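# Seat the L-shaped part in its matching pocket

## Task

Place the L-shaped part so it lies flat and fully down at the bottom of the pocket shaped to fit it.

## Robot and tools

Robot and scene: two six-joint arms, left_arm and right_arm. right_arm carries a right hand, left_arm a mirrored left hand. Each hand has index, middle, ring and thumb, driven by 16 motors. Calibrated bases: left_arm at (+0.011, +0.390, 0) m, right_arm at (-0.009, -0.373, 0) m, both almost unrotated. A reference page (show_instructions) shows the part and its tray.

Frames: the scene frame has its origin at table-top height midway between the nominal bases, +z up, +x out over the table, left_arm on the +y side. Each arm reports its hand pose, velocities, targets and wrist-camera pose in its own base frame; fixed cameras and the table use the scene frame. Hand point axes (right hand): +z along straight fingers toward the tips, +x across the palm away from the thumb, +y out of the palm face (face at y = -0.062 m). On the left hand +x points toward the thumb. Straight fingertips end about 0.122 m out along +z. A rigid mast sits at the wrist on the palm side (x +0.05 to +0.10, z -0.16 to -0.11, y up to +0.06; x sign flips on the left hand) and can strike things.

The 48-number row (used by execute_actions and move), every value in [-1, 1], one row covering both arms: left dx, dy, dz, rx, ry, rz; left hand's 16 motors; left current_limit, speed; then the same 24 for the right arm. Motor order: index_mcp, index_abd, index_pip, index_dip, middle_mcp, middle_abd, middle_pip, middle_dip, ring_mcp, ring_abd, ring_pip, ring_dip, thumb_cmc, thumb_axl, thumb_mcp, thumb_ipl. The same order is used in hand_goal, hand_measured, hand_current_ma and hand_state.

Pose numbers are offsets, not poses: they count from the arm's Hand target as it stood when the action or move began, along that arm's base axes. 1.0 equals 0.6 m or 180 degrees; rx, ry, rz form one rotation vector about the Hand target's position. All zeros re-requests the current Hand target. Orientation commands are clipped to within 32 degrees of the measured one each step.

Hand numbers are absolute goal angles, scaled between each hinge's stops. Straight values: _mcp -0.75, _abd 0.00, _pip -0.58, _dip -0.70, thumb_cmc -0.71, thumb_axl -0.68, thumb_mcp -0.23, thumb_ipl -0.17. Toward +1 fingers curl toward the palm and thumb_cmc swings the thumb in front of the palm. A 0 is a real goal, so to leave a hand unchanged resend its hand_goal, hand_current_limit and hand_speed. current_limit maps -1..+1 to 0..550 mA (floor 11 mA); speed gives (speed + 1) / 2 of 8.5 rad/s. Defaults are +0.4 and -0.6.

Tools:
- execute_actions(actions, cameras): actions is a list of actions; each action is up to 15 rows at 1/30 s per row, a short one repeating its last row. Every row in an action counts from that action's start. An empty list returns state plus all camera images.
- move(target, speed, blend, stop_force, zero, blocking, cameras): target is one row or up to 15 rows, all offsets from the Hand targets at the call's start. speed in m/s, 0.002 to 3.6, default 0.25 (turn rate twice that in rad/s). blend in m for corner rounding. stop_force in N, 3 to 120, ends an arm's path when its wrist sensor feels that much push; not reliable while the hand rotates, and omit it when backing away from a contact. zero (default true) re-zeroes before the move. blocking=false returns early (not allowed with stop_force). Paths ignore obstacles. The result adds a move: line: done, off_target, moving, held or fault, plus limits=paced or limits=held.
- wait(seconds 0 to 10), stop(), zoom_image(camera, region [x0, y0, x1, y1], at most 504 by 504 pixels), show_instructions(), zero_wrist_force(arm), finished_scene(scene optional).

Cameras: cam_high and cam_low (896x504, fixed, scene frame), cam_left_wrist and cam_right_wrist (672x504 fisheye, ride the arms).

Results: end_effector_position (m), end_effector_quat_wxyz and velocities in base frame; Hand target (the base for the next offsets; the hand often rests a little short, and the next command asks for it again); joint positions and torques; Wrist force and Wrist torque in the end effector's axes plus the peak line; hand_goal, hand_measured, hand_current_ma, and hand_state words goal, moving, blocked, overload. Lines MOTOR HOT, TORQUE FAULT, FORCE FAULT, OVER-TEMPERATURE FAULT and HAND FAULT report trouble; after a HAND FAULT line the remaining motion calls in that reply are skipped.

Cautions: the arms are stiff, so aiming even slightly beyond a firm surface can cause a fault stop; approach contacts slowly with a small stop_force. About 150 N of outside force or wrist torque near 26 N m stops an arm for 10 s. A motor at 495 mA or more for 5 s shuts down for 10 s, so grip no harder than needed. Keep the arms apart; pressing or gripping the other hand can end the scene. Route paths around an arm's own base. Never let the part fall, leave the table, or be released while moving; set it down gently and make sure it stays seated unsupported before finishing. Loose objects can be nudged at random, so check the result.

Each tool is called by a JSON object that holds its "method" and its "body".

Reference images:

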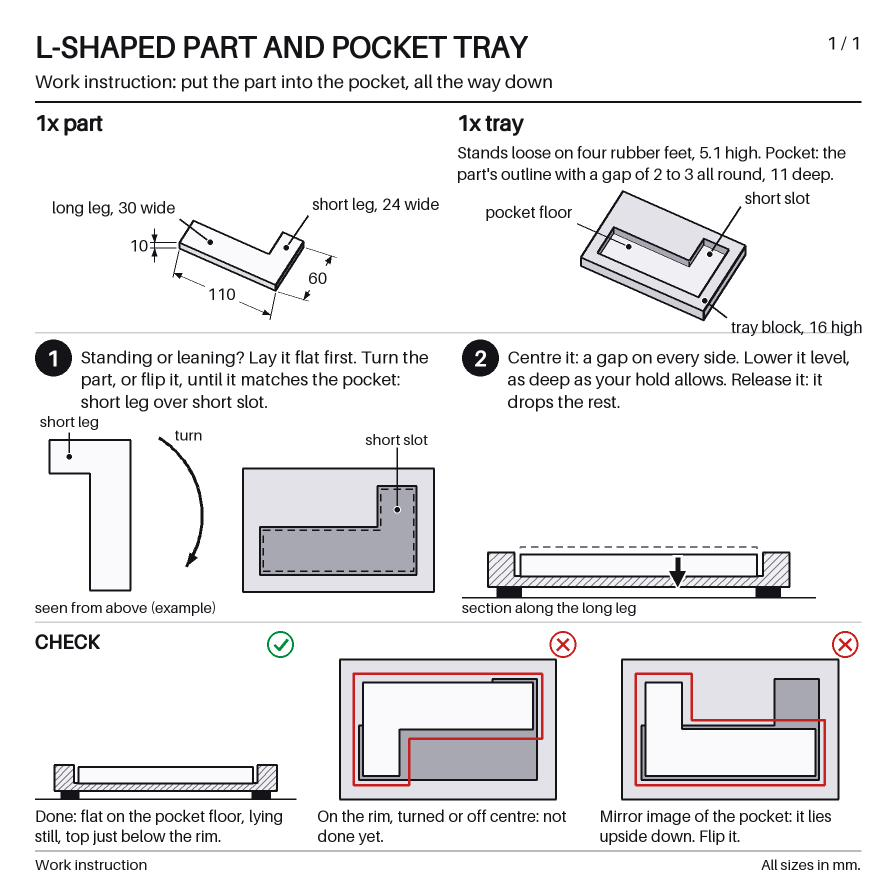

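## Session

{"method": "execute_actions", "body": {"actions": [], "cameras": ["all"]}}

Scene clock: 0.00 s.
left_arm: end_effector_position=(+0.6608, -0.5515, +0.2352) hand_goal=(-0.754, +0.000, -0.576, -0.696, -0.754, +0.000, -0.576, -0.696, -0.754, +0.000, -0.576, -0.696, -0.714, -0.678, -0.226, -0.168) hand_measured=(-0.754, +0.000, -0.576, -0.696, -0.754, +0.000, -0.576, -0.696, -0.754, +0.000, -0.576, -0.696, -0.714, -0.678, -0.226, -0.168) hand_current_ma=(+0, +0, +0, +0, +0, +0, +0, +0, +0, +0, +0, +0, +0, +0, +0, +0) hand_state=(goal, goal, goal, goal, goal, goal, goal, goal, goal, goal, goal, goal, goal, goal, goal, goal) hand_current_limit=0.40 hand_speed=-0.60 end_effector_quat_wxyz=(+0.493, +0.611, -0.556, +0.274) | right_arm: end_effector_position=(+0.2750, +0.2118, +0.1621) hand_goal=(-0.754, +0.000, -0.576, -0.696, -0.754, +0.000, -0.576, -0.696, -0.754, +0.000, -0.576, -0.696, -0.714, -0.678, -0.226, -0.168) hand_measured=(-0.754, +0.000, -0.576, -0.696, -0.754, +0.000, -0.576, -0.696, -0.754, +0.000, -0.576, -0.696, -0.714, -0.678, -0.226, -0.168) hand_current_ma=(+0, +0, +0, +0, +0, +0, +0, +0, +0, +0, +0, +0, +0, +0, +0, +0) hand_state=(goal, goal, goal, goal, goal, goal, goal, goal, goal, goal, goal, goal, goal, goal, goal, goal) hand_current_limit=0.40 hand_speed=-0.60 end_effector_quat_wxyz=(-0.040, +0.892, +0.450, +0.032)
Joint positions: left_arm=[2.886 -2.623 -0.793 -1.232 0.373 -3.536] | right_arm=[0.466 -1.916 2.371 -2.089 -1.491 1.105]
Joint velocities: within noise
Joint torques (N m): no reading
Wrist force (N): no reading
Wrist torque (N m): no reading
Wrist force, peak (N): no reading
Hand target: left_arm +0.6608, -0.5515, +0.2352; +0.493, +0.611, -0.556, +0.274 | right_arm +0.2750, +0.2118, +0.1621; -0.040, +0.892, +0.450, +0.032

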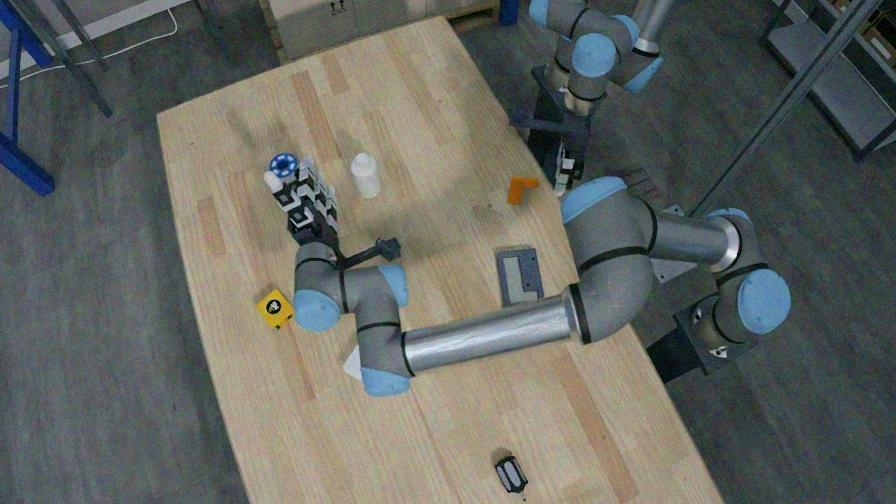

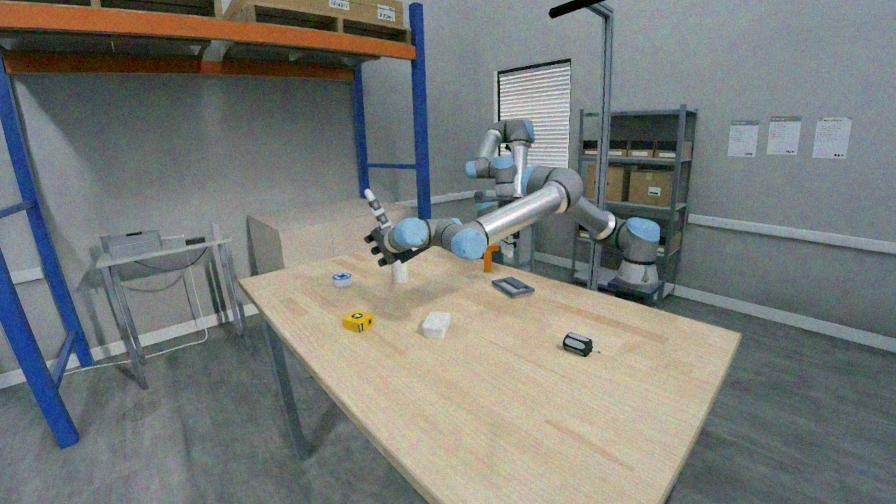

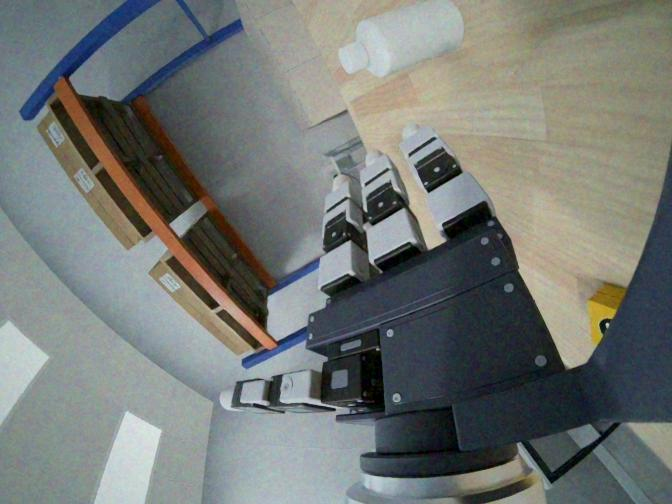

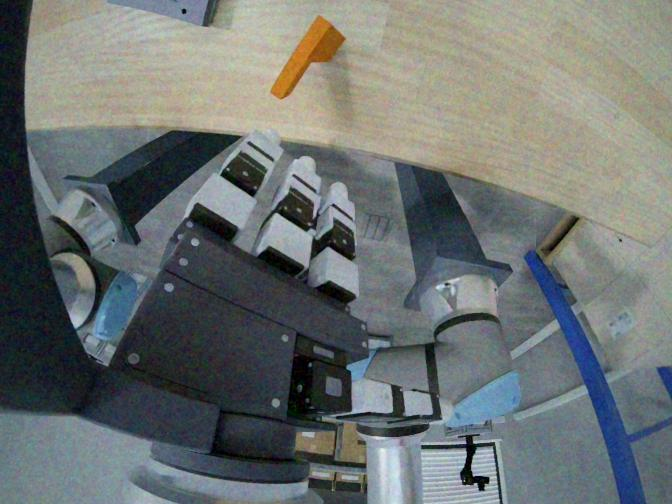

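{"method": "zoom_image", "body": {"camera": "cam_high", "region": [440, 130, 640, 330]}}

{"method": "zoom_image", "body": {"camera": "cam_low", "region": [430, 210, 580, 310]}}

{"method": "zoom_image", "body": {"camera": "cam_right_wrist", "region": [90, 0, 390, 180]}}

Scaled by 2.520.

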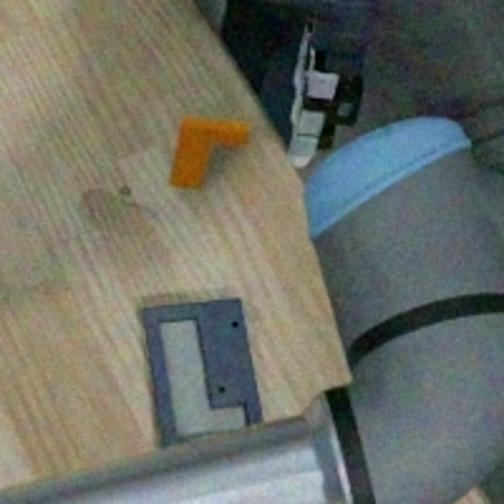

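Scaled by 3.360.

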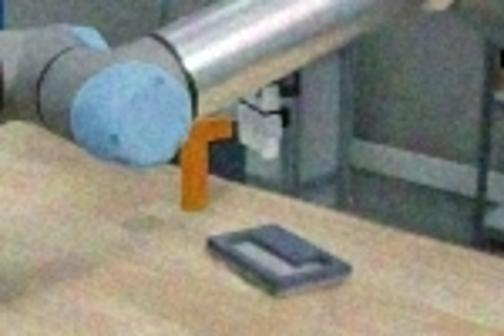

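Scaled by 1.680 from the camera's 672x504 image, which has a finer 960x720 frame.

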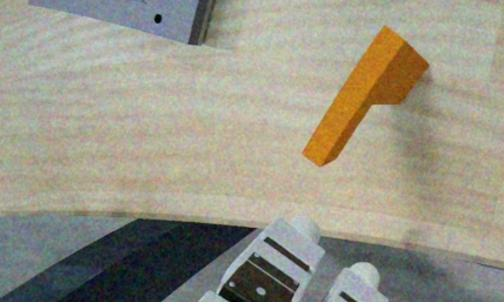

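{"method": "zoom_image", "body": {"camera": "cam_high", "region": [490, 160, 560, 220]}}

{"method": "zoom_image", "body": {"camera": "cam_low", "region": [470, 230, 550, 300]}}

{"method": "zoom_image", "body": {"camera": "cam_right_wrist", "region": [240, 0, 370, 110]}}

{"method": "zoom_image", "body": {"camera": "cam_high", "region": [480, 230, 560, 320]}}

Scaled by 7.200.

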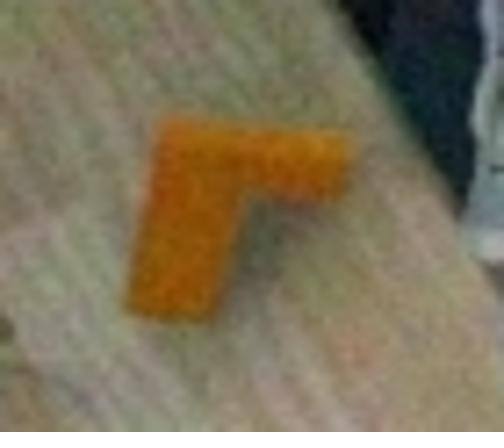

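Scaled by 6.300.

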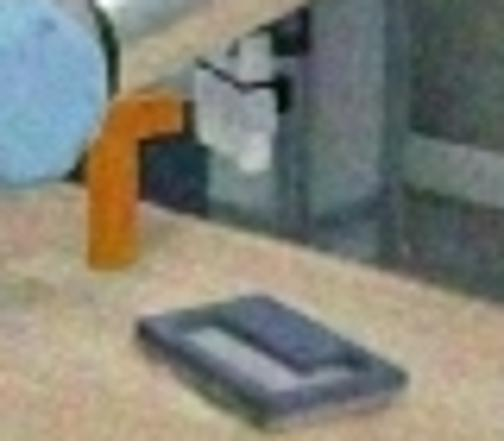

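Scaled by 3.877 from the camera's 672x504 image, which has a finer 960x720 frame.

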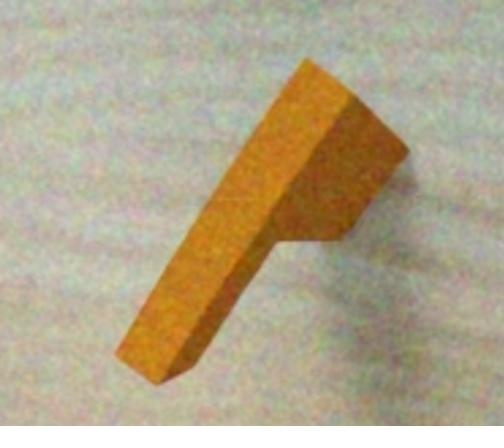

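Scaled by 5.600.

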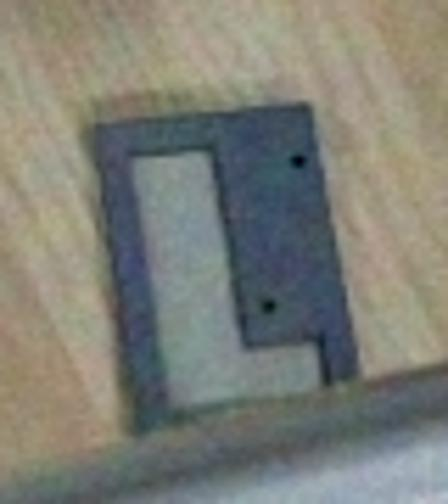

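{"method": "move", "body": {"target": [[-0.0068,0.0227,0.1927,-0.1537,0.0402,-0.0103,-0.754,0,-0.576,-0.696,-0.754,0,-0.576,-0.696,-0.754,0,-0.576,-0.696,-0.714,-0.678,-0.226,-0.168,0.4,-0.6,0,0,0.23,0,0,0,-0.754,0,-0.576,-0.696,-0.754,0,-0.576,-0.696,-0.754,0,-0.576,-0.696,-0.714,-0.678,-0.226,-0.168,0.4,-0.6],[0.011,0.1325,0.352,-0.3073,0.0803,-0.0205,-0.754,0,-0.576,-0.696,-0.754,0,-0.576,-0.696,-0.754,0,-0.576,-0.696,-0.714,-0.678,-0.226,-0.168,0.4,-0.6,0.1167,-0.2517,0.23,0,0,-0.1533,-0.754,0,-0.576,-0.696,-0.754,0,-0.576,-0.696,-0.754,0,-0.576,-0.696,-0.714,-0.678,-0.226,-0.168,0.4,-0.6],[0.011,0.1325,0.352,-0.3073,0.0803,-0.0205,-0.754,0,-0.576,-0.696,-0.754,0,-0.576,-0.696,-0.754,0,-0.576,-0.696,-0.714,-0.678,-0.226,-0.168,0.4,-0.6,0.1,-0.523,0.23,0,0,-0.3033,-0.754,0,-0.576,-0.696,-0.754,0,-0.576,-0.696,-0.754,0,-0.576,-0.696,-0.714,-0.678,-0.226,-0.168,0.4,-0.6],[0.011,0.1325,0.352,-0.3073,0.0803,-0.0205,-0.754,0,-0.576,-0.696,-0.754,0,-0.576,-0.696,-0.754,0,-0.576,-0.696,-0.714,-0.678,-0.226,-0.168,0.4,-0.6,-0.0458,-0.7655,0.23,0,0,-0.4589,-0.754,0,-0.576,-0.696,-0.754,0,-0.576,-0.696,-0.754,0,-0.576,-0.696,-0.714,-0.678,-0.226,-0.168,0.4,-0.6],[0.011,0.1325,0.352,-0.3073,0.0803,-0.0205,-0.754,0,-0.576,-0.696,-0.754,0,-0.576,-0.696,-0.754,0,-0.576,-0.696,-0.714,-0.678,-0.226,-0.168,0.4,-0.6,-0.3073,-0.9163,0.23,0,0,-0.6256,-0.754,0,-0.576,-0.696,-0.754,0,-0.576,-0.696,-0.754,0,-0.576,-0.696,-0.714,-0.678,-0.226,-0.168,0.4,-0.6]], "blend": 0.04, "speed": 0.35, "cameras": ["all"]}}

Scene clock: 20.83 s.
left_arm: end_effector_position=(+0.6674, -0.4720, +0.4464) hand_goal=(-0.754, +0.000, -0.576, -0.696, -0.754, +0.000, -0.576, -0.696, -0.754, +0.000, -0.576, -0.696, -0.714, -0.678, -0.226, -0.168) hand_measured=(-0.756, +0.002, -0.576, -0.696, -0.756, +0.002, -0.576, -0.696, -0.754, +0.002, -0.576, -0.696, -0.714, -0.678, -0.226, -0.168) hand_current_ma=(+0, +0, +0, +0, +0, +0, +0, +0, +0, +1, +0, +0, +0, +0, +0, +0) hand_state=(goal, goal, goal, goal, goal, goal, goal, goal, goal, goal, goal, goal, goal, goal, goal, goal) hand_current_limit=0.40 hand_speed=-0.60 end_effector_quat_wxyz=(+0.791, +0.324, -0.320, +0.409) | right_arm: end_effector_position=(+0.0907, -0.3379, +0.3002) hand_goal=(-0.754, +0.000, -0.576, -0.696, -0.754, +0.000, -0.576, -0.696, -0.754, +0.000, -0.576, -0.696, -0.714, -0.678, -0.226, -0.168) hand_measured=(-0.754, +0.000, -0.576, -0.696, -0.752, +0.000, -0.576, -0.696, -0.752, +0.000, -0.576, -0.696, -0.714, -0.678, -0.224, -0.168) hand_current_ma=(+3, +0, -2, +0, +4, +0, -2, +0, +4, +0, -2, +0, -1, +2, +13, +1) hand_state=(goal, goal, goal, goal, goal, goal, goal, goal, goal, goal, goal, goal, goal, goal, goal, goal) hand_current_limit=0.40 hand_speed=-0.60 end_effector_quat_wxyz=(+0.004, +0.869, -0.493, +0.051)
Joint positions: left_arm=[2.886 -2.623 -0.793 -1.232 -0.627 -3.535] | right_arm=[-1.498 -2.009 2.058 -1.684 -1.491 1.107]
Joint torques (N m): left_arm=[6.91 52.95 13.93 4.93 -2.63 -3.2] | right_arm=[-9.12 -6.46 -14.72 -1.11 0.57 -2.75]
Wrist force (N): left_arm=[0.8 -0.5 -0.1] | right_arm=[0.5 -0.4 0.2]
Wrist torque (N m): left_arm=[0.03 -0.04 0.02] | right_arm=[-0.06 -0.05 -0.03]
Wrist force, peak (N): left_arm=[1.6 -0.1 -0.1] | right_arm=[0.8 2.3 0.2]
Hand target: left_arm +0.6674, -0.4720, +0.4464; +0.791, +0.324, -0.320, +0.409 | right_arm +0.0906, -0.3379, +0.3001; +0.004, +0.869, -0.493, +0.051
Off the commanded pose: left_arm 0.000 m, 0 deg | right_arm 0.000 m, 0 deg.
move: done
camera_calibration:
cam_left_wrist: T_world_to_cam=[[0.219864, -0.641901, -0.73459, -0.149545], [0.830963, 0.517704, -0.203672, -0.261968], [0.511038, -0.565637, 0.647221, -0.764908], [0, 0, 0, 1]] pos_world=[0.641462, -0.393031, 0.331855]
cam_right_wrist: T_world_to_cam=[[-0.951376, 0.284838, -0.117268, 0.251597], [0.137281, 0.732871, 0.666373, -0.000534176], [0.275751, 0.617873, -0.736339, 0.536288], [0, 0, 0, 1]] pos_world=[0.0915543, -0.402631, 0.42475]

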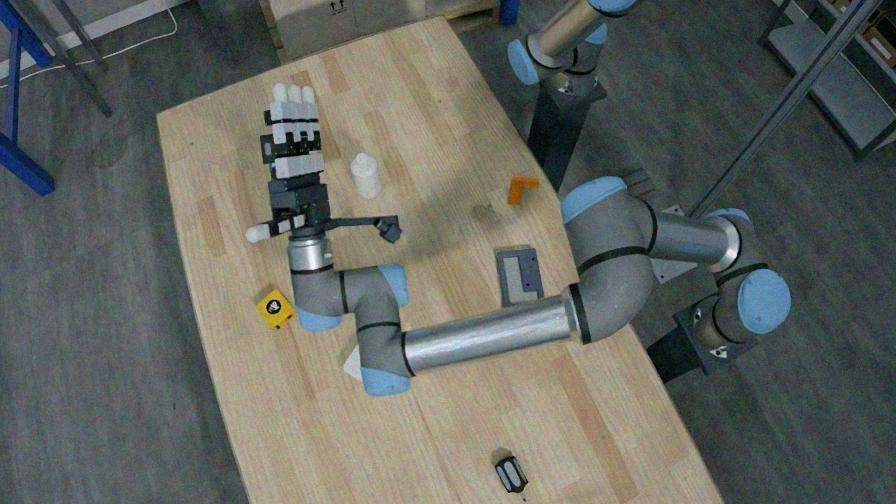

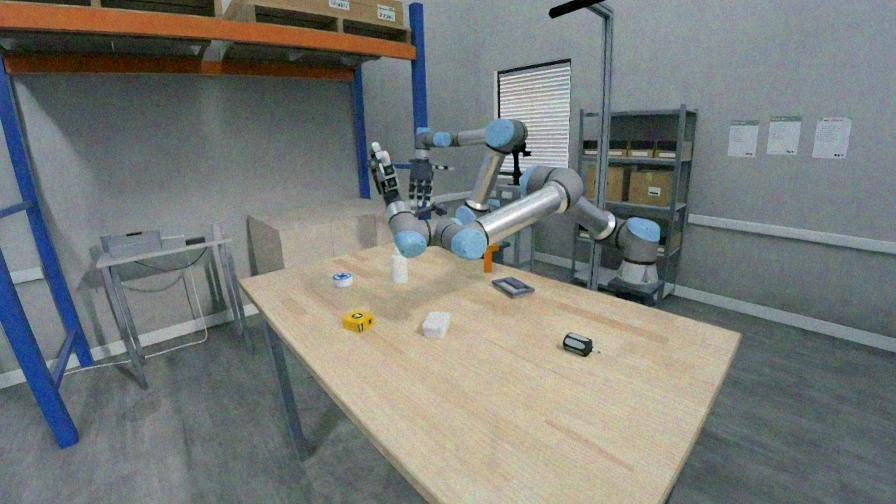

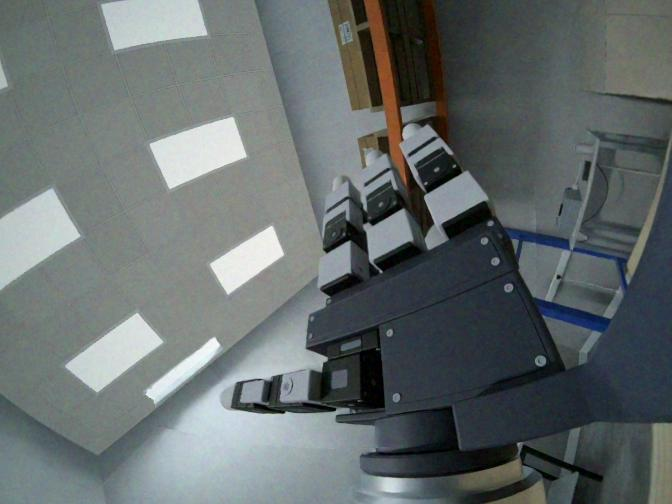

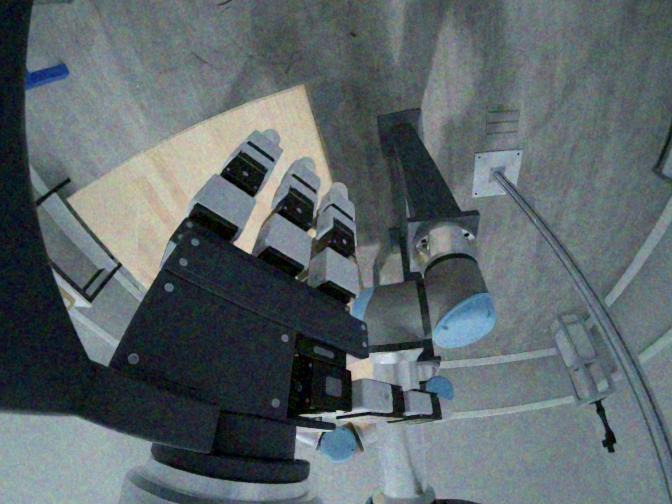

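{"method": "move", "body": {"target": [[-0.2145,-0.3655,0.107,-0.1208,-0.1355,0.3578,-0.479,0,0.007,-0.116,-0.479,0,0.007,-0.116,-0.754,0,-0.576,-0.696,0.571,-0.678,-0.022,-0.168,0.4,-0.6,-0.292,-0.003,0,0,0,-0.161,-0.754,0,-0.576,-0.696,-0.754,0,-0.576,-0.696,-0.754,0,-0.576,-0.696,-0.714,-0.678,-0.226,-0.168,0.4,-0.6],[-0.3017,-0.5117,-0.1783,0.23,-0.4558,0.6275,-0.479,0,0.007,-0.116,-0.479,0,0.007,-0.116,-0.754,0,-0.576,-0.696,0.571,-0.678,-0.022,-0.168,0.4,-0.6,-0.292,-0.003,0,0,0,-0.161,-0.754,0,-0.576,-0.696,-0.754,0,-0.576,-0.696,-0.754,0,-0.576,-0.696,-0.714,-0.678,-0.226,-0.168,0.4,-0.6],[-0.639,-0.1383,-0.3107,-0.3435,0.6832,-0.0579,-0.479,0,0.007,-0.116,-0.479,0,0.007,-0.116,-0.754,0,-0.576,-0.696,0.571,-0.678,-0.022,-0.168,0.4,-0.6,-0.292,-0.003,0,0,0,-0.161,-0.754,0,-0.576,-0.696,-0.754,0,-0.576,-0.696,-0.754,0,-0.576,-0.696,-0.714,-0.678,-0.226,-0.168,0.4,-0.6]], "blend": 0.03, "speed": 0.5, "cameras": ["all"]}}

Scene clock: 26.77 s.
left_arm: end_effector_position=(+0.3217, -0.5971, +0.2751) hand_goal=(-0.480, +0.000, +0.006, -0.116, -0.480, +0.000, +0.006, -0.116, -0.754, +0.000, -0.576, -0.696, +0.570, -0.678, -0.022, -0.168) hand_measured=(-0.472, -0.002, +0.006, -0.118, -0.474, -0.002, +0.006, -0.118, -0.750, -0.002, -0.576, -0.696, +0.564, -0.678, -0.026, -0.168) hand_current_ma=(+7, +0, +0, -1, +5, +0, +0, -1, +3, -1, +0, +0, -5, +0, -2, +0) hand_state=(goal, goal, goal, goal, goal, goal, goal, goal, goal, goal, goal, goal, goal, goal, goal, goal) hand_current_limit=0.40 hand_speed=-0.60 end_effector_quat_wxyz=(+0.692, +0.016, +0.689, -0.217) | right_arm: end_effector_position=(-0.0846, -0.3397, +0.3001) hand_goal=(-0.754, +0.000, -0.576, -0.696, -0.754, +0.000, -0.576, -0.696, -0.754, +0.000, -0.576, -0.696, -0.714, -0.678, -0.226, -0.168) hand_measured=(-0.754, +0.000, -0.576, -0.696, -0.752, +0.000, -0.576, -0.696, -0.752, +0.000, -0.576, -0.696, -0.714, -0.678, -0.224, -0.168) hand_current_ma=(+3, +0, -2, +0, +4, +0, -2, +0, +4, +0, -2, +0, -1, +2, +13, +1) hand_state=(goal, goal, goal, goal, goal, goal, goal, goal, goal, goal, goal, goal, goal, goal, goal, goal) hand_current_limit=0.40 hand_speed=-0.60 end_effector_quat_wxyz=(+0.017, +0.718, -0.694, +0.048)
Joint positions: left_arm=[1.926 -2.073 -1.398 -2.731 -2.457 1.352] | right_arm=[-2.004 -2.008 2.058 -1.684 -1.491 1.107]
Joint torques (N m): left_arm=[7.11 51.85 28.44 3.81 0.92 1.88] | right_arm=[-5.81 -14 -15.44 -1.1 1.23 -2.78]
Wrist force (N): left_arm=[0.5 0.7 1.0] | right_arm=[0.3 -0.2 0.0]
Wrist torque (N m): left_arm=[-0.10 0.30 0.03] | right_arm=[-0.03 -0.02 -0.10]
Wrist force, peak (N): left_arm=[3.7 1.6 -2.6] | right_arm=[0.6 -1.3 0.2]
Hand target: left_arm +0.3217, -0.5971, +0.2752; +0.692, +0.016, +0.689, -0.217 (not the last commanded pose) | right_arm -0.0846, -0.3397, +0.3001; +0.017, +0.718, -0.694, +0.048
Off the commanded pose: left_arm 0.059 m, 22 deg | right_arm 0.000 m, 0 deg.
move: held (left_arm; a check stopped the path); path passed 2 of 3 targets; limits=held
pose unreachable (left arm): on one or more control steps of this call, first in action 0 (counted from 0), this arm could not follow its commanded pose, so it was not sent that pose on those steps. It may still have moved: this result reports where it is.
cause: moving toward the commanded pose would bring two parts of the arm too close to each other (joints 4 (wrist 1) to 6 (wrist 3) lie between them).
camera_calibration:
cam_left_wrist: T_world_to_cam=[[-0.169726, -0.3981, 0.901504, -0.458831], [-0.869988, -0.369194, -0.326828, 0.106632], [0.46294, -0.839769, -0.28368, -0.440186], [0, 0, 0, 1]] pos_world=[0.218673, -0.512947, 0.323616]
cam_right_wrist: T_world_to_cam=[[-0.694205, 0.710173, -0.11719, 0.251587], [0.475231, 0.574513, 0.666402, -0.000228647], [0.540588, 0.406927, -0.736326, 0.536467], [0, 0, 0, 1]] pos_world=[-0.115245, -0.396842, 0.42465]

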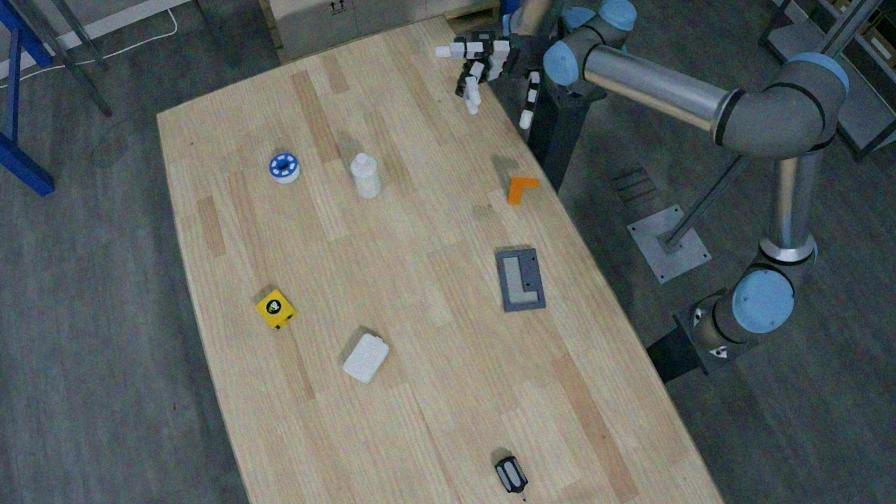

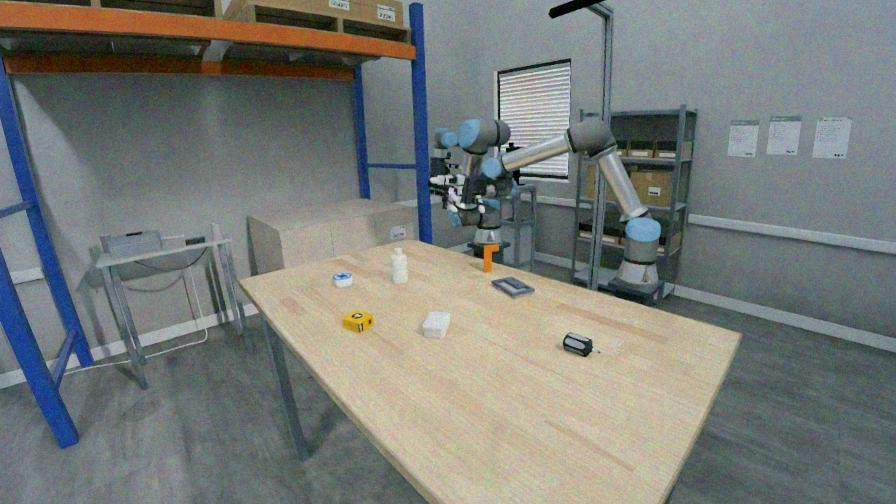

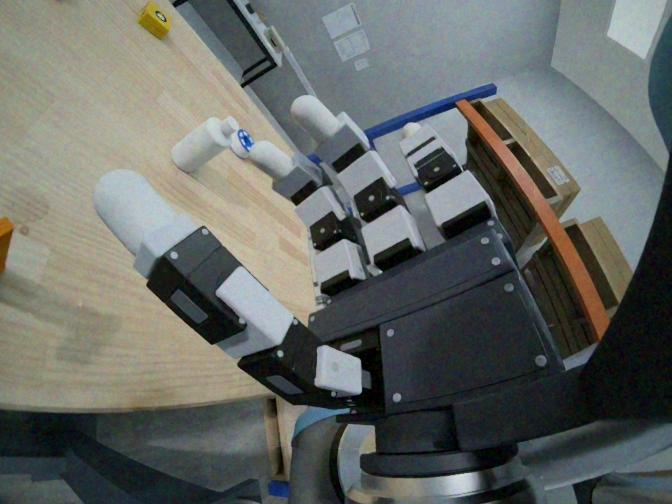

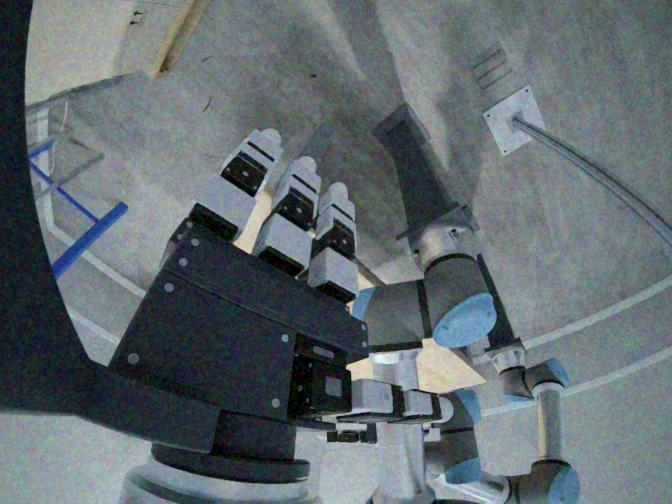

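{"method": "move", "body": {"target": [-0.0197,0.206,-0.0753,-0.2951,0.2108,0.0091,-0.479,0,0.007,-0.116,-0.754,0,-0.576,-0.696,-0.754,0,-0.576,-0.696,0.506,-0.678,-0.022,-0.168,0.4,-0.6,0,0,0,0,0,0,-0.754,0,-0.576,-0.696,-0.754,0,-0.576,-0.696,-0.754,0,-0.576,-0.696,-0.714,-0.678,-0.226,-0.168,0.4,-0.6], "speed": 0.4, "cameras": ["cam_high","cam_low","cam_left_wrist"]}}

Scene clock: 32.33 s.
left_arm: end_effector_position=(+0.3099, -0.4735, +0.2300) hand_goal=(-0.480, +0.000, +0.006, -0.116, -0.754, +0.000, -0.576, -0.696, -0.754, +0.000, -0.576, -0.696, +0.506, -0.678, -0.022, -0.168) hand_measured=(-0.472, -0.002, +0.006, -0.118, -0.746, -0.002, -0.570, -0.692, -0.746, -0.002, -0.576, -0.696, +0.504, -0.678, -0.024, -0.168) hand_current_ma=(+7, +0, +0, -1, +8, +0, +3, +2, +6, -1, +0, +0, -1, +0, -2, +0) hand_state=(goal, goal, goal, goal, goal, goal, goal, goal, goal, goal, goal, goal, goal, goal, goal, goal) hand_current_limit=0.40 hand_speed=-0.60 end_effector_quat_wxyz=(+0.377, -0.367, +0.701, -0.481) | right_arm: end_effector_position=(-0.0846, -0.3397, +0.3001) hand_goal=(-0.754, +0.000, -0.576, -0.696, -0.754, +0.000, -0.576, -0.696, -0.754, +0.000, -0.576, -0.696, -0.714, -0.678, -0.226, -0.168) hand_measured=(-0.754, +0.000, -0.576, -0.696, -0.752, +0.000, -0.576, -0.696, -0.752, +0.000, -0.576, -0.696, -0.714, -0.678, -0.224, -0.168) hand_current_ma=(+3, +0, -2, +0, +4, +0, -2, +0, +4, +0, -2, +0, -1, +2, +13, +1) hand_state=(goal, goal, goal, goal, goal, goal, goal, goal, goal, goal, goal, goal, goal, goal, goal, goal) hand_current_limit=0.40 hand_speed=-0.60 end_effector_quat_wxyz=(+0.017, +0.718, -0.694, +0.048)
Joint positions: left_arm=[2.232 -1.661 -1.784 -3.127 -2.039 0.049] | right_arm=[-2.004 -2.008 2.058 -1.684 -1.491 1.107]
Joint torques (N m): left_arm=[5.01 29.72 16.12 3.48 1.02 -2.83] | right_arm=[-6.12 -14.12 -15.2 -1.08 1.41 -2.62]
Wrist force (N): left_arm=[1.4 0.2 -0.4] | right_arm=[0.4 0.1 0.0]
Wrist torque (N m): left_arm=[-0.11 0.06 0.13] | right_arm=[0.01 -0.04 -0.08]
Wrist force, peak (N): left_arm=[2.1 -0.3 -0.7] | right_arm=[0.6 -0.1 -0.1]
Hand target: left_arm +0.3099, -0.4735, +0.2300; +0.377, -0.367, +0.701, -0.481 | right_arm -0.0846, -0.3397, +0.3001; +0.017, +0.718, -0.694, +0.048
Off the commanded pose: left_arm 0.000 m, 0 deg | right_arm 0.000 m, 0 deg.
move: done
camera_calibration:
cam_left_wrist: T_world_to_cam=[[0.447343, 0.471764, 0.759817, -0.117766], [-0.757411, -0.251959, 0.602366, -0.0658073], [0.475618, -0.844959, 0.244607, -0.471605], [0, 0, 0, 1]] pos_world=[0.227143, -0.35951, 0.244479]
Images, in order (width x height): cam_high 896x504, cam_low 896x504, cam_left_wrist 672x504.

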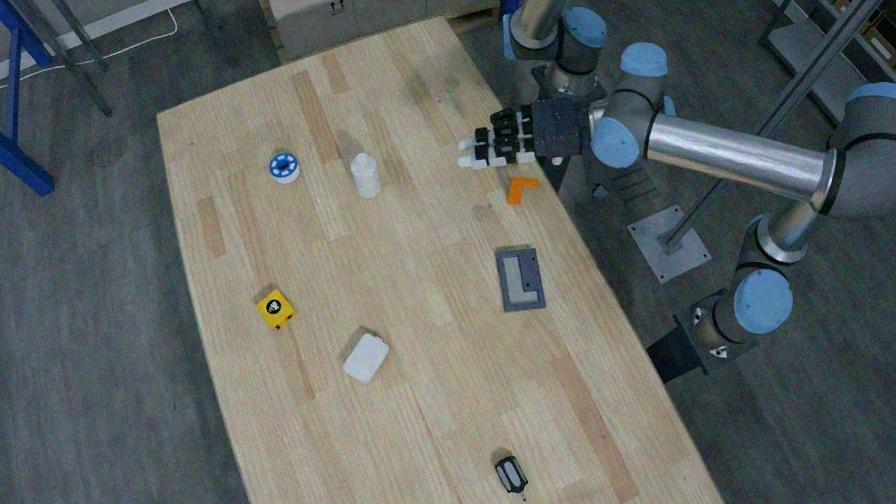

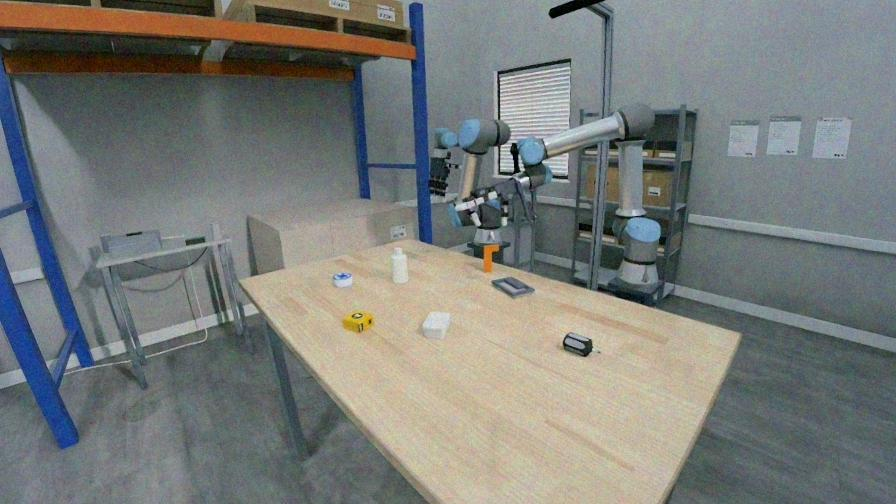

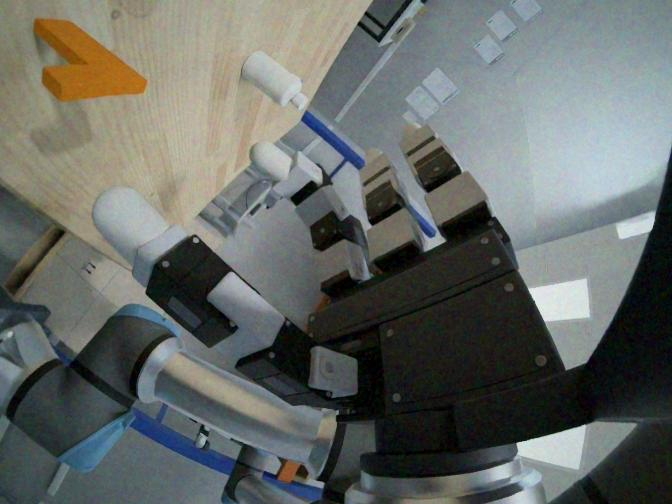

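{"method": "zoom_image", "body": {"camera": "cam_left_wrist", "region": [0, 0, 320, 240]}}

{"method": "zoom_image", "body": {"camera": "cam_high", "region": [440, 100, 580, 220]}}

{"method": "zoom_image", "body": {"camera": "cam_low", "region": [430, 170, 550, 310]}}

{"method": "zoom_image", "body": {"camera": "cam_high", "region": [480, 230, 560, 320]}}

Scaled by 1.575 from the camera's 672x504 image, which has a finer 960x720 frame.

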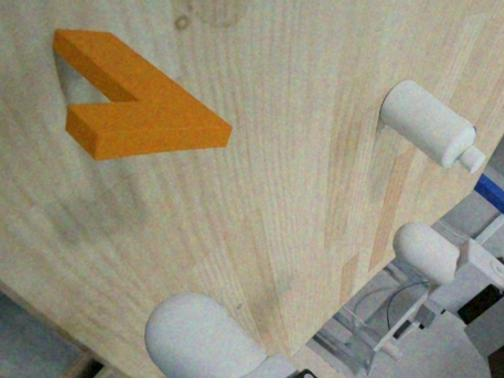

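Scaled by 3.600.

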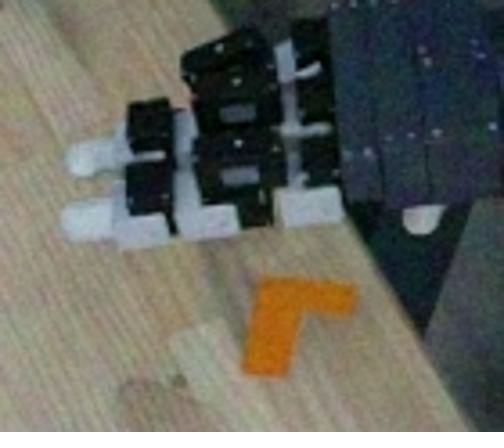

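Scaled by 3.600.

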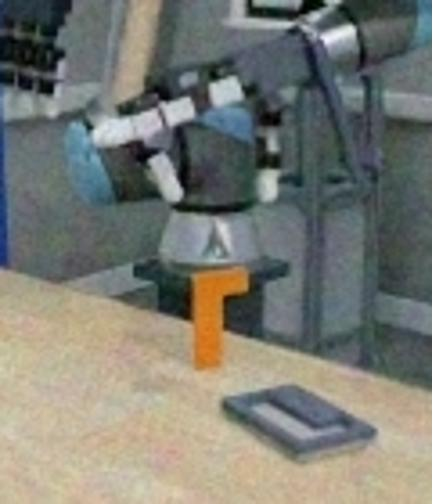

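Scaled by 5.600.

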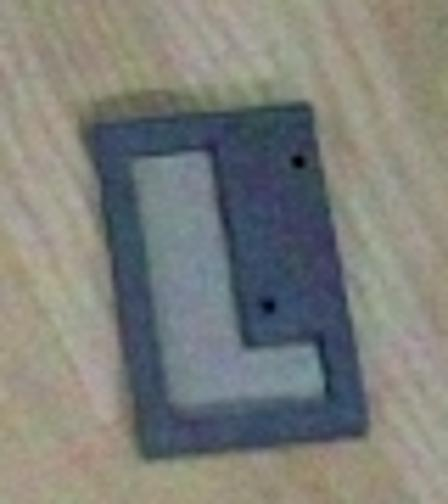

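{"method": "zoom_image", "body": {"camera": "cam_left_wrist", "region": [20, 5, 160, 110]}}

{"method": "zoom_image", "body": {"camera": "cam_left_wrist", "region": [80, 120, 320, 300]}}

Scaled by 3.600 from the camera's 672x504 image, which has a finer 960x720 frame.

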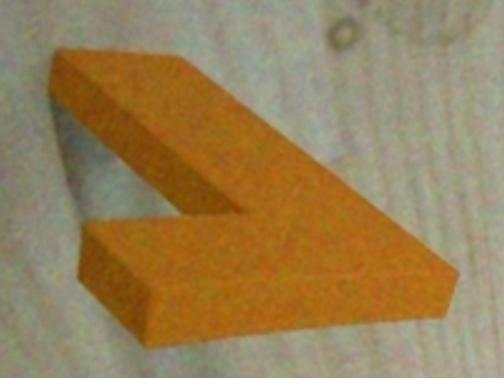

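Scaled by 2.100 from the camera's 672x504 image, which has a finer 960x720 frame.

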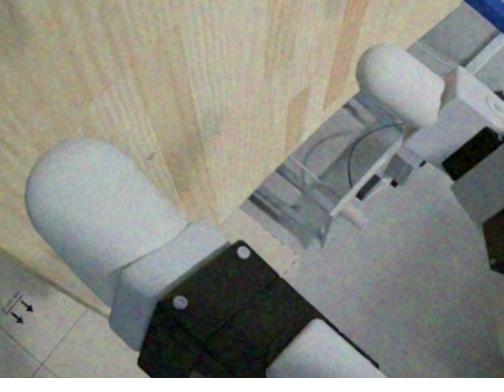

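{"method": "move", "body": {"target": [[-0.008,-0.0212,-0.0067,0.0976,-0.053,-0.0083,-0.479,0,-0.029,-0.152,-0.754,0,-0.576,-0.696,-0.754,0,-0.576,-0.696,0.506,-0.678,-0.022,-0.168,0.4,-0.6,0,0,0,0,0,0,-0.754,0,-0.576,-0.696,-0.754,0,-0.576,-0.696,-0.754,0,-0.576,-0.696,-0.714,-0.678,-0.226,-0.168,0.4,-0.6],[-0.008,-0.0212,-0.12,0.0976,-0.053,-0.0083,-0.479,0,-0.029,-0.152,-0.754,0,-0.576,-0.696,-0.754,0,-0.576,-0.696,0.506,-0.678,-0.022,-0.168,0.4,-0.6,0,0,0,0,0,0,-0.754,0,-0.576,-0.696,-0.754,0,-0.576,-0.696,-0.754,0,-0.576,-0.696,-0.714,-0.678,-0.226,-0.168,0.4,-0.6]], "speed": [0.25, 0.12], "blend": [0.01, 0], "cameras": ["cam_high","cam_low","cam_left_wrist"]}}

{"method": "zoom_image", "body": {"camera": "cam_left_wrist", "region": [0, 0, 320, 240]}}

{"method": "zoom_image", "body": {"camera": "cam_high", "region": [440, 100, 580, 220]}}

{"method": "zoom_image", "body": {"camera": "cam_low", "region": [430, 170, 550, 310]}}

Scene clock: 37.93 s.
left_arm: end_effector_position=(+0.3051, -0.4862, +0.1580) hand_goal=(-0.480, +0.000, -0.030, -0.152, -0.754, +0.000, -0.576, -0.696, -0.754, +0.000, -0.576, -0.696, +0.506, -0.678, -0.022, -0.168) hand_measured=(-0.472, -0.002, -0.026, -0.150, -0.746, -0.002, -0.570, -0.692, -0.746, -0.002, -0.576, -0.696, +0.504, -0.678, -0.024, -0.168) hand_current_ma=(+7, +0, +2, +1, +8, +0, +3, +2, +7, -1, +0, +0, -1, +0, -2, +0) hand_state=(goal, goal, goal, goal, goal, goal, goal, goal, goal, goal, goal, goal, goal, goal, goal, goal) hand_current_limit=0.40 hand_speed=-0.60 end_effector_quat_wxyz=(+0.479, -0.255, +0.738, -0.402) | right_arm: end_effector_position=(-0.0846, -0.3397, +0.3001) hand_goal=(-0.754, +0.000, -0.576, -0.696, -0.754, +0.000, -0.576, -0.696, -0.754, +0.000, -0.576, -0.696, -0.714, -0.678, -0.226, -0.168) hand_measured=(-0.754, +0.000, -0.576, -0.696, -0.752, +0.000, -0.576, -0.696, -0.752, +0.000, -0.576, -0.696, -0.714, -0.678, -0.224, -0.168) hand_current_ma=(+3, +0, -2, +0, +4, +0, -2, +0, +4, +0, -2, +0, -1, +2, +13, +1) hand_state=(goal, goal, goal, goal, goal, goal, goal, goal, goal, goal, goal, goal, goal, goal, goal, goal) hand_current_limit=0.40 hand_speed=-0.60 end_effector_quat_wxyz=(+0.017, +0.718, -0.694, +0.048)
Joint positions: left_arm=[2.109 -1.832 -1.805 -2.924 -2.22 0.368] | right_arm=[-2.004 -2.008 2.058 -1.684 -1.491 1.107]
Joint torques (N m): left_arm=[-3.59 31.49 16.15 2.34 -0.22 1.91] | right_arm=[-6.01 -14.12 -15.71 -1.25 1.38 -2.58]
Wrist force (N): left_arm=[1.9 -0.3 0.3] | right_arm=[0.3 -0.3 0.1]
Wrist torque (N m): left_arm=[-0.24 0.09 0.20] | right_arm=[-0.05 -0.02 -0.10]
Wrist force, peak (N): left_arm=[2.5 1.0 0.6] | right_arm=[0.6 0.1 0.2]
Hand target: left_arm +0.3051, -0.4862, +0.1580; +0.479, -0.255, +0.738, -0.402 | right_arm -0.0846, -0.3397, +0.3001; +0.017, +0.718, -0.694, +0.048
Off the commanded pose: left_arm 0.000 m, 0 deg | right_arm 0.000 m, 0 deg.
move: done
camera_calibration:
cam_left_wrist: T_world_to_cam=[[0.314536, 0.200439, 0.927842, -0.172812], [-0.847381, -0.381222, 0.369614, -0.0279553], [0.427799, -0.902493, 0.0499399, -0.445084], [0, 0, 0, 1]] pos_world=[0.221073, -0.377704, 0.192902]
Images, in order (width x height): cam_high 896x504, cam_low 896x504, cam_left_wrist 672x504.

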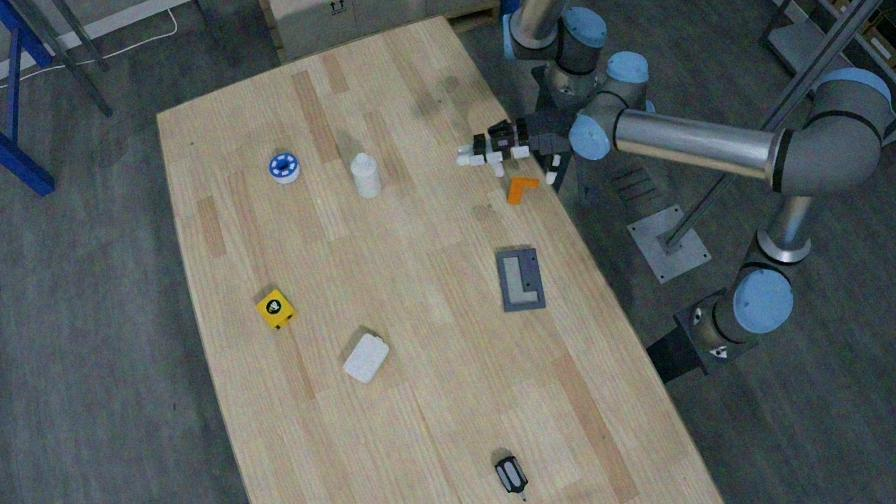

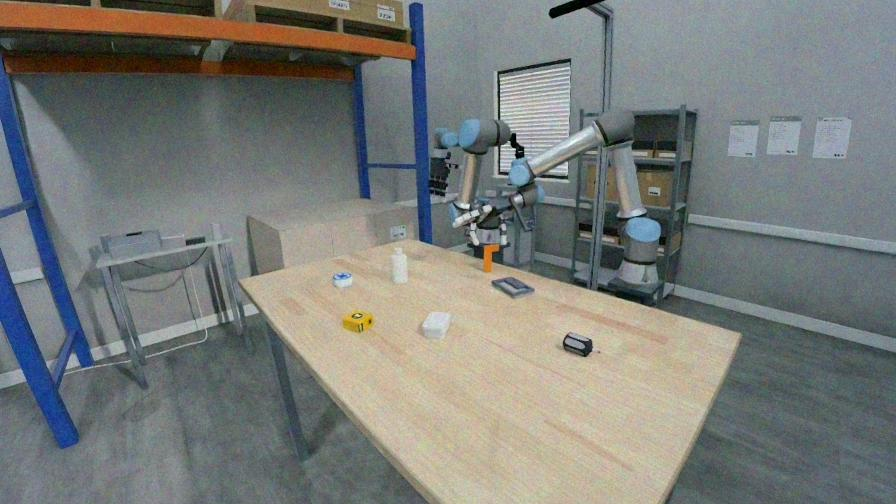

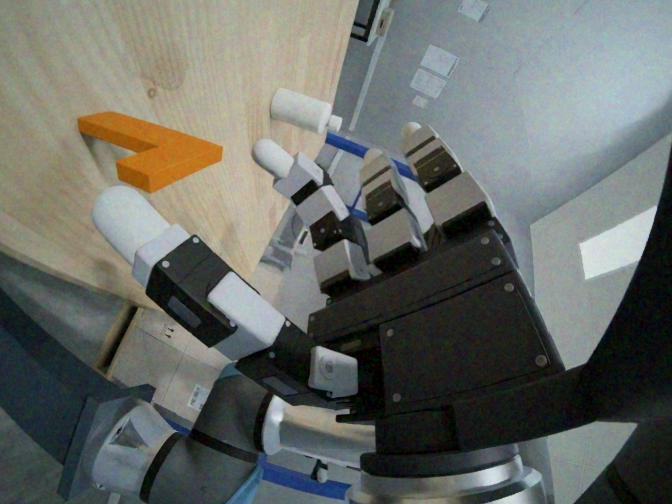

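Scaled by 1.575 from the camera's 672x504 image, which has a finer 960x720 frame.

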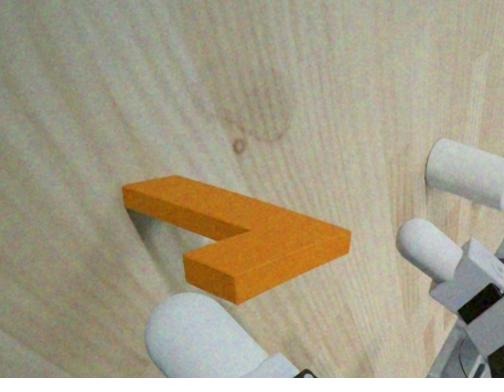

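Scaled by 3.600.

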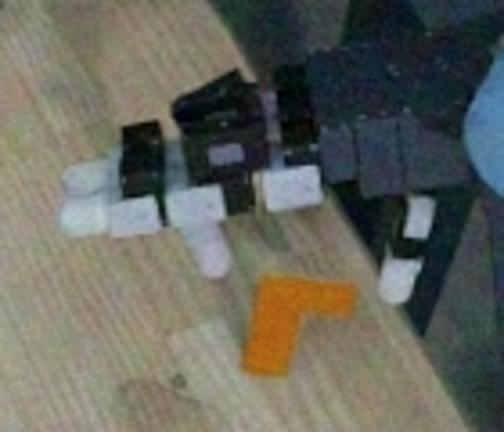

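Scaled by 3.600.

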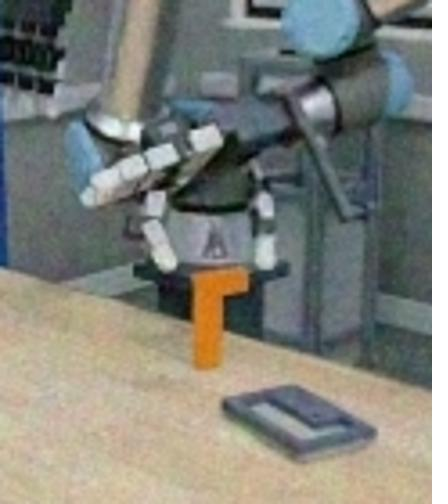

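{"method": "zoom_image", "body": {"camera": "cam_left_wrist", "region": [60, 90, 240, 220]}}

Scaled by 2.800 from the camera's 672x504 image, which has a finer 960x720 frame.

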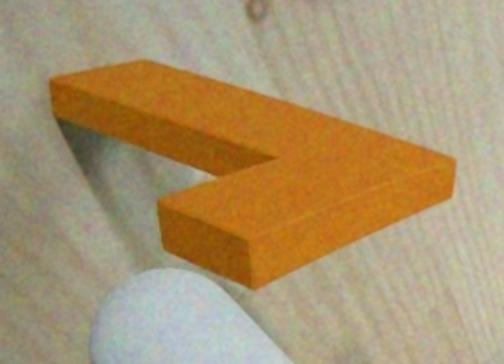

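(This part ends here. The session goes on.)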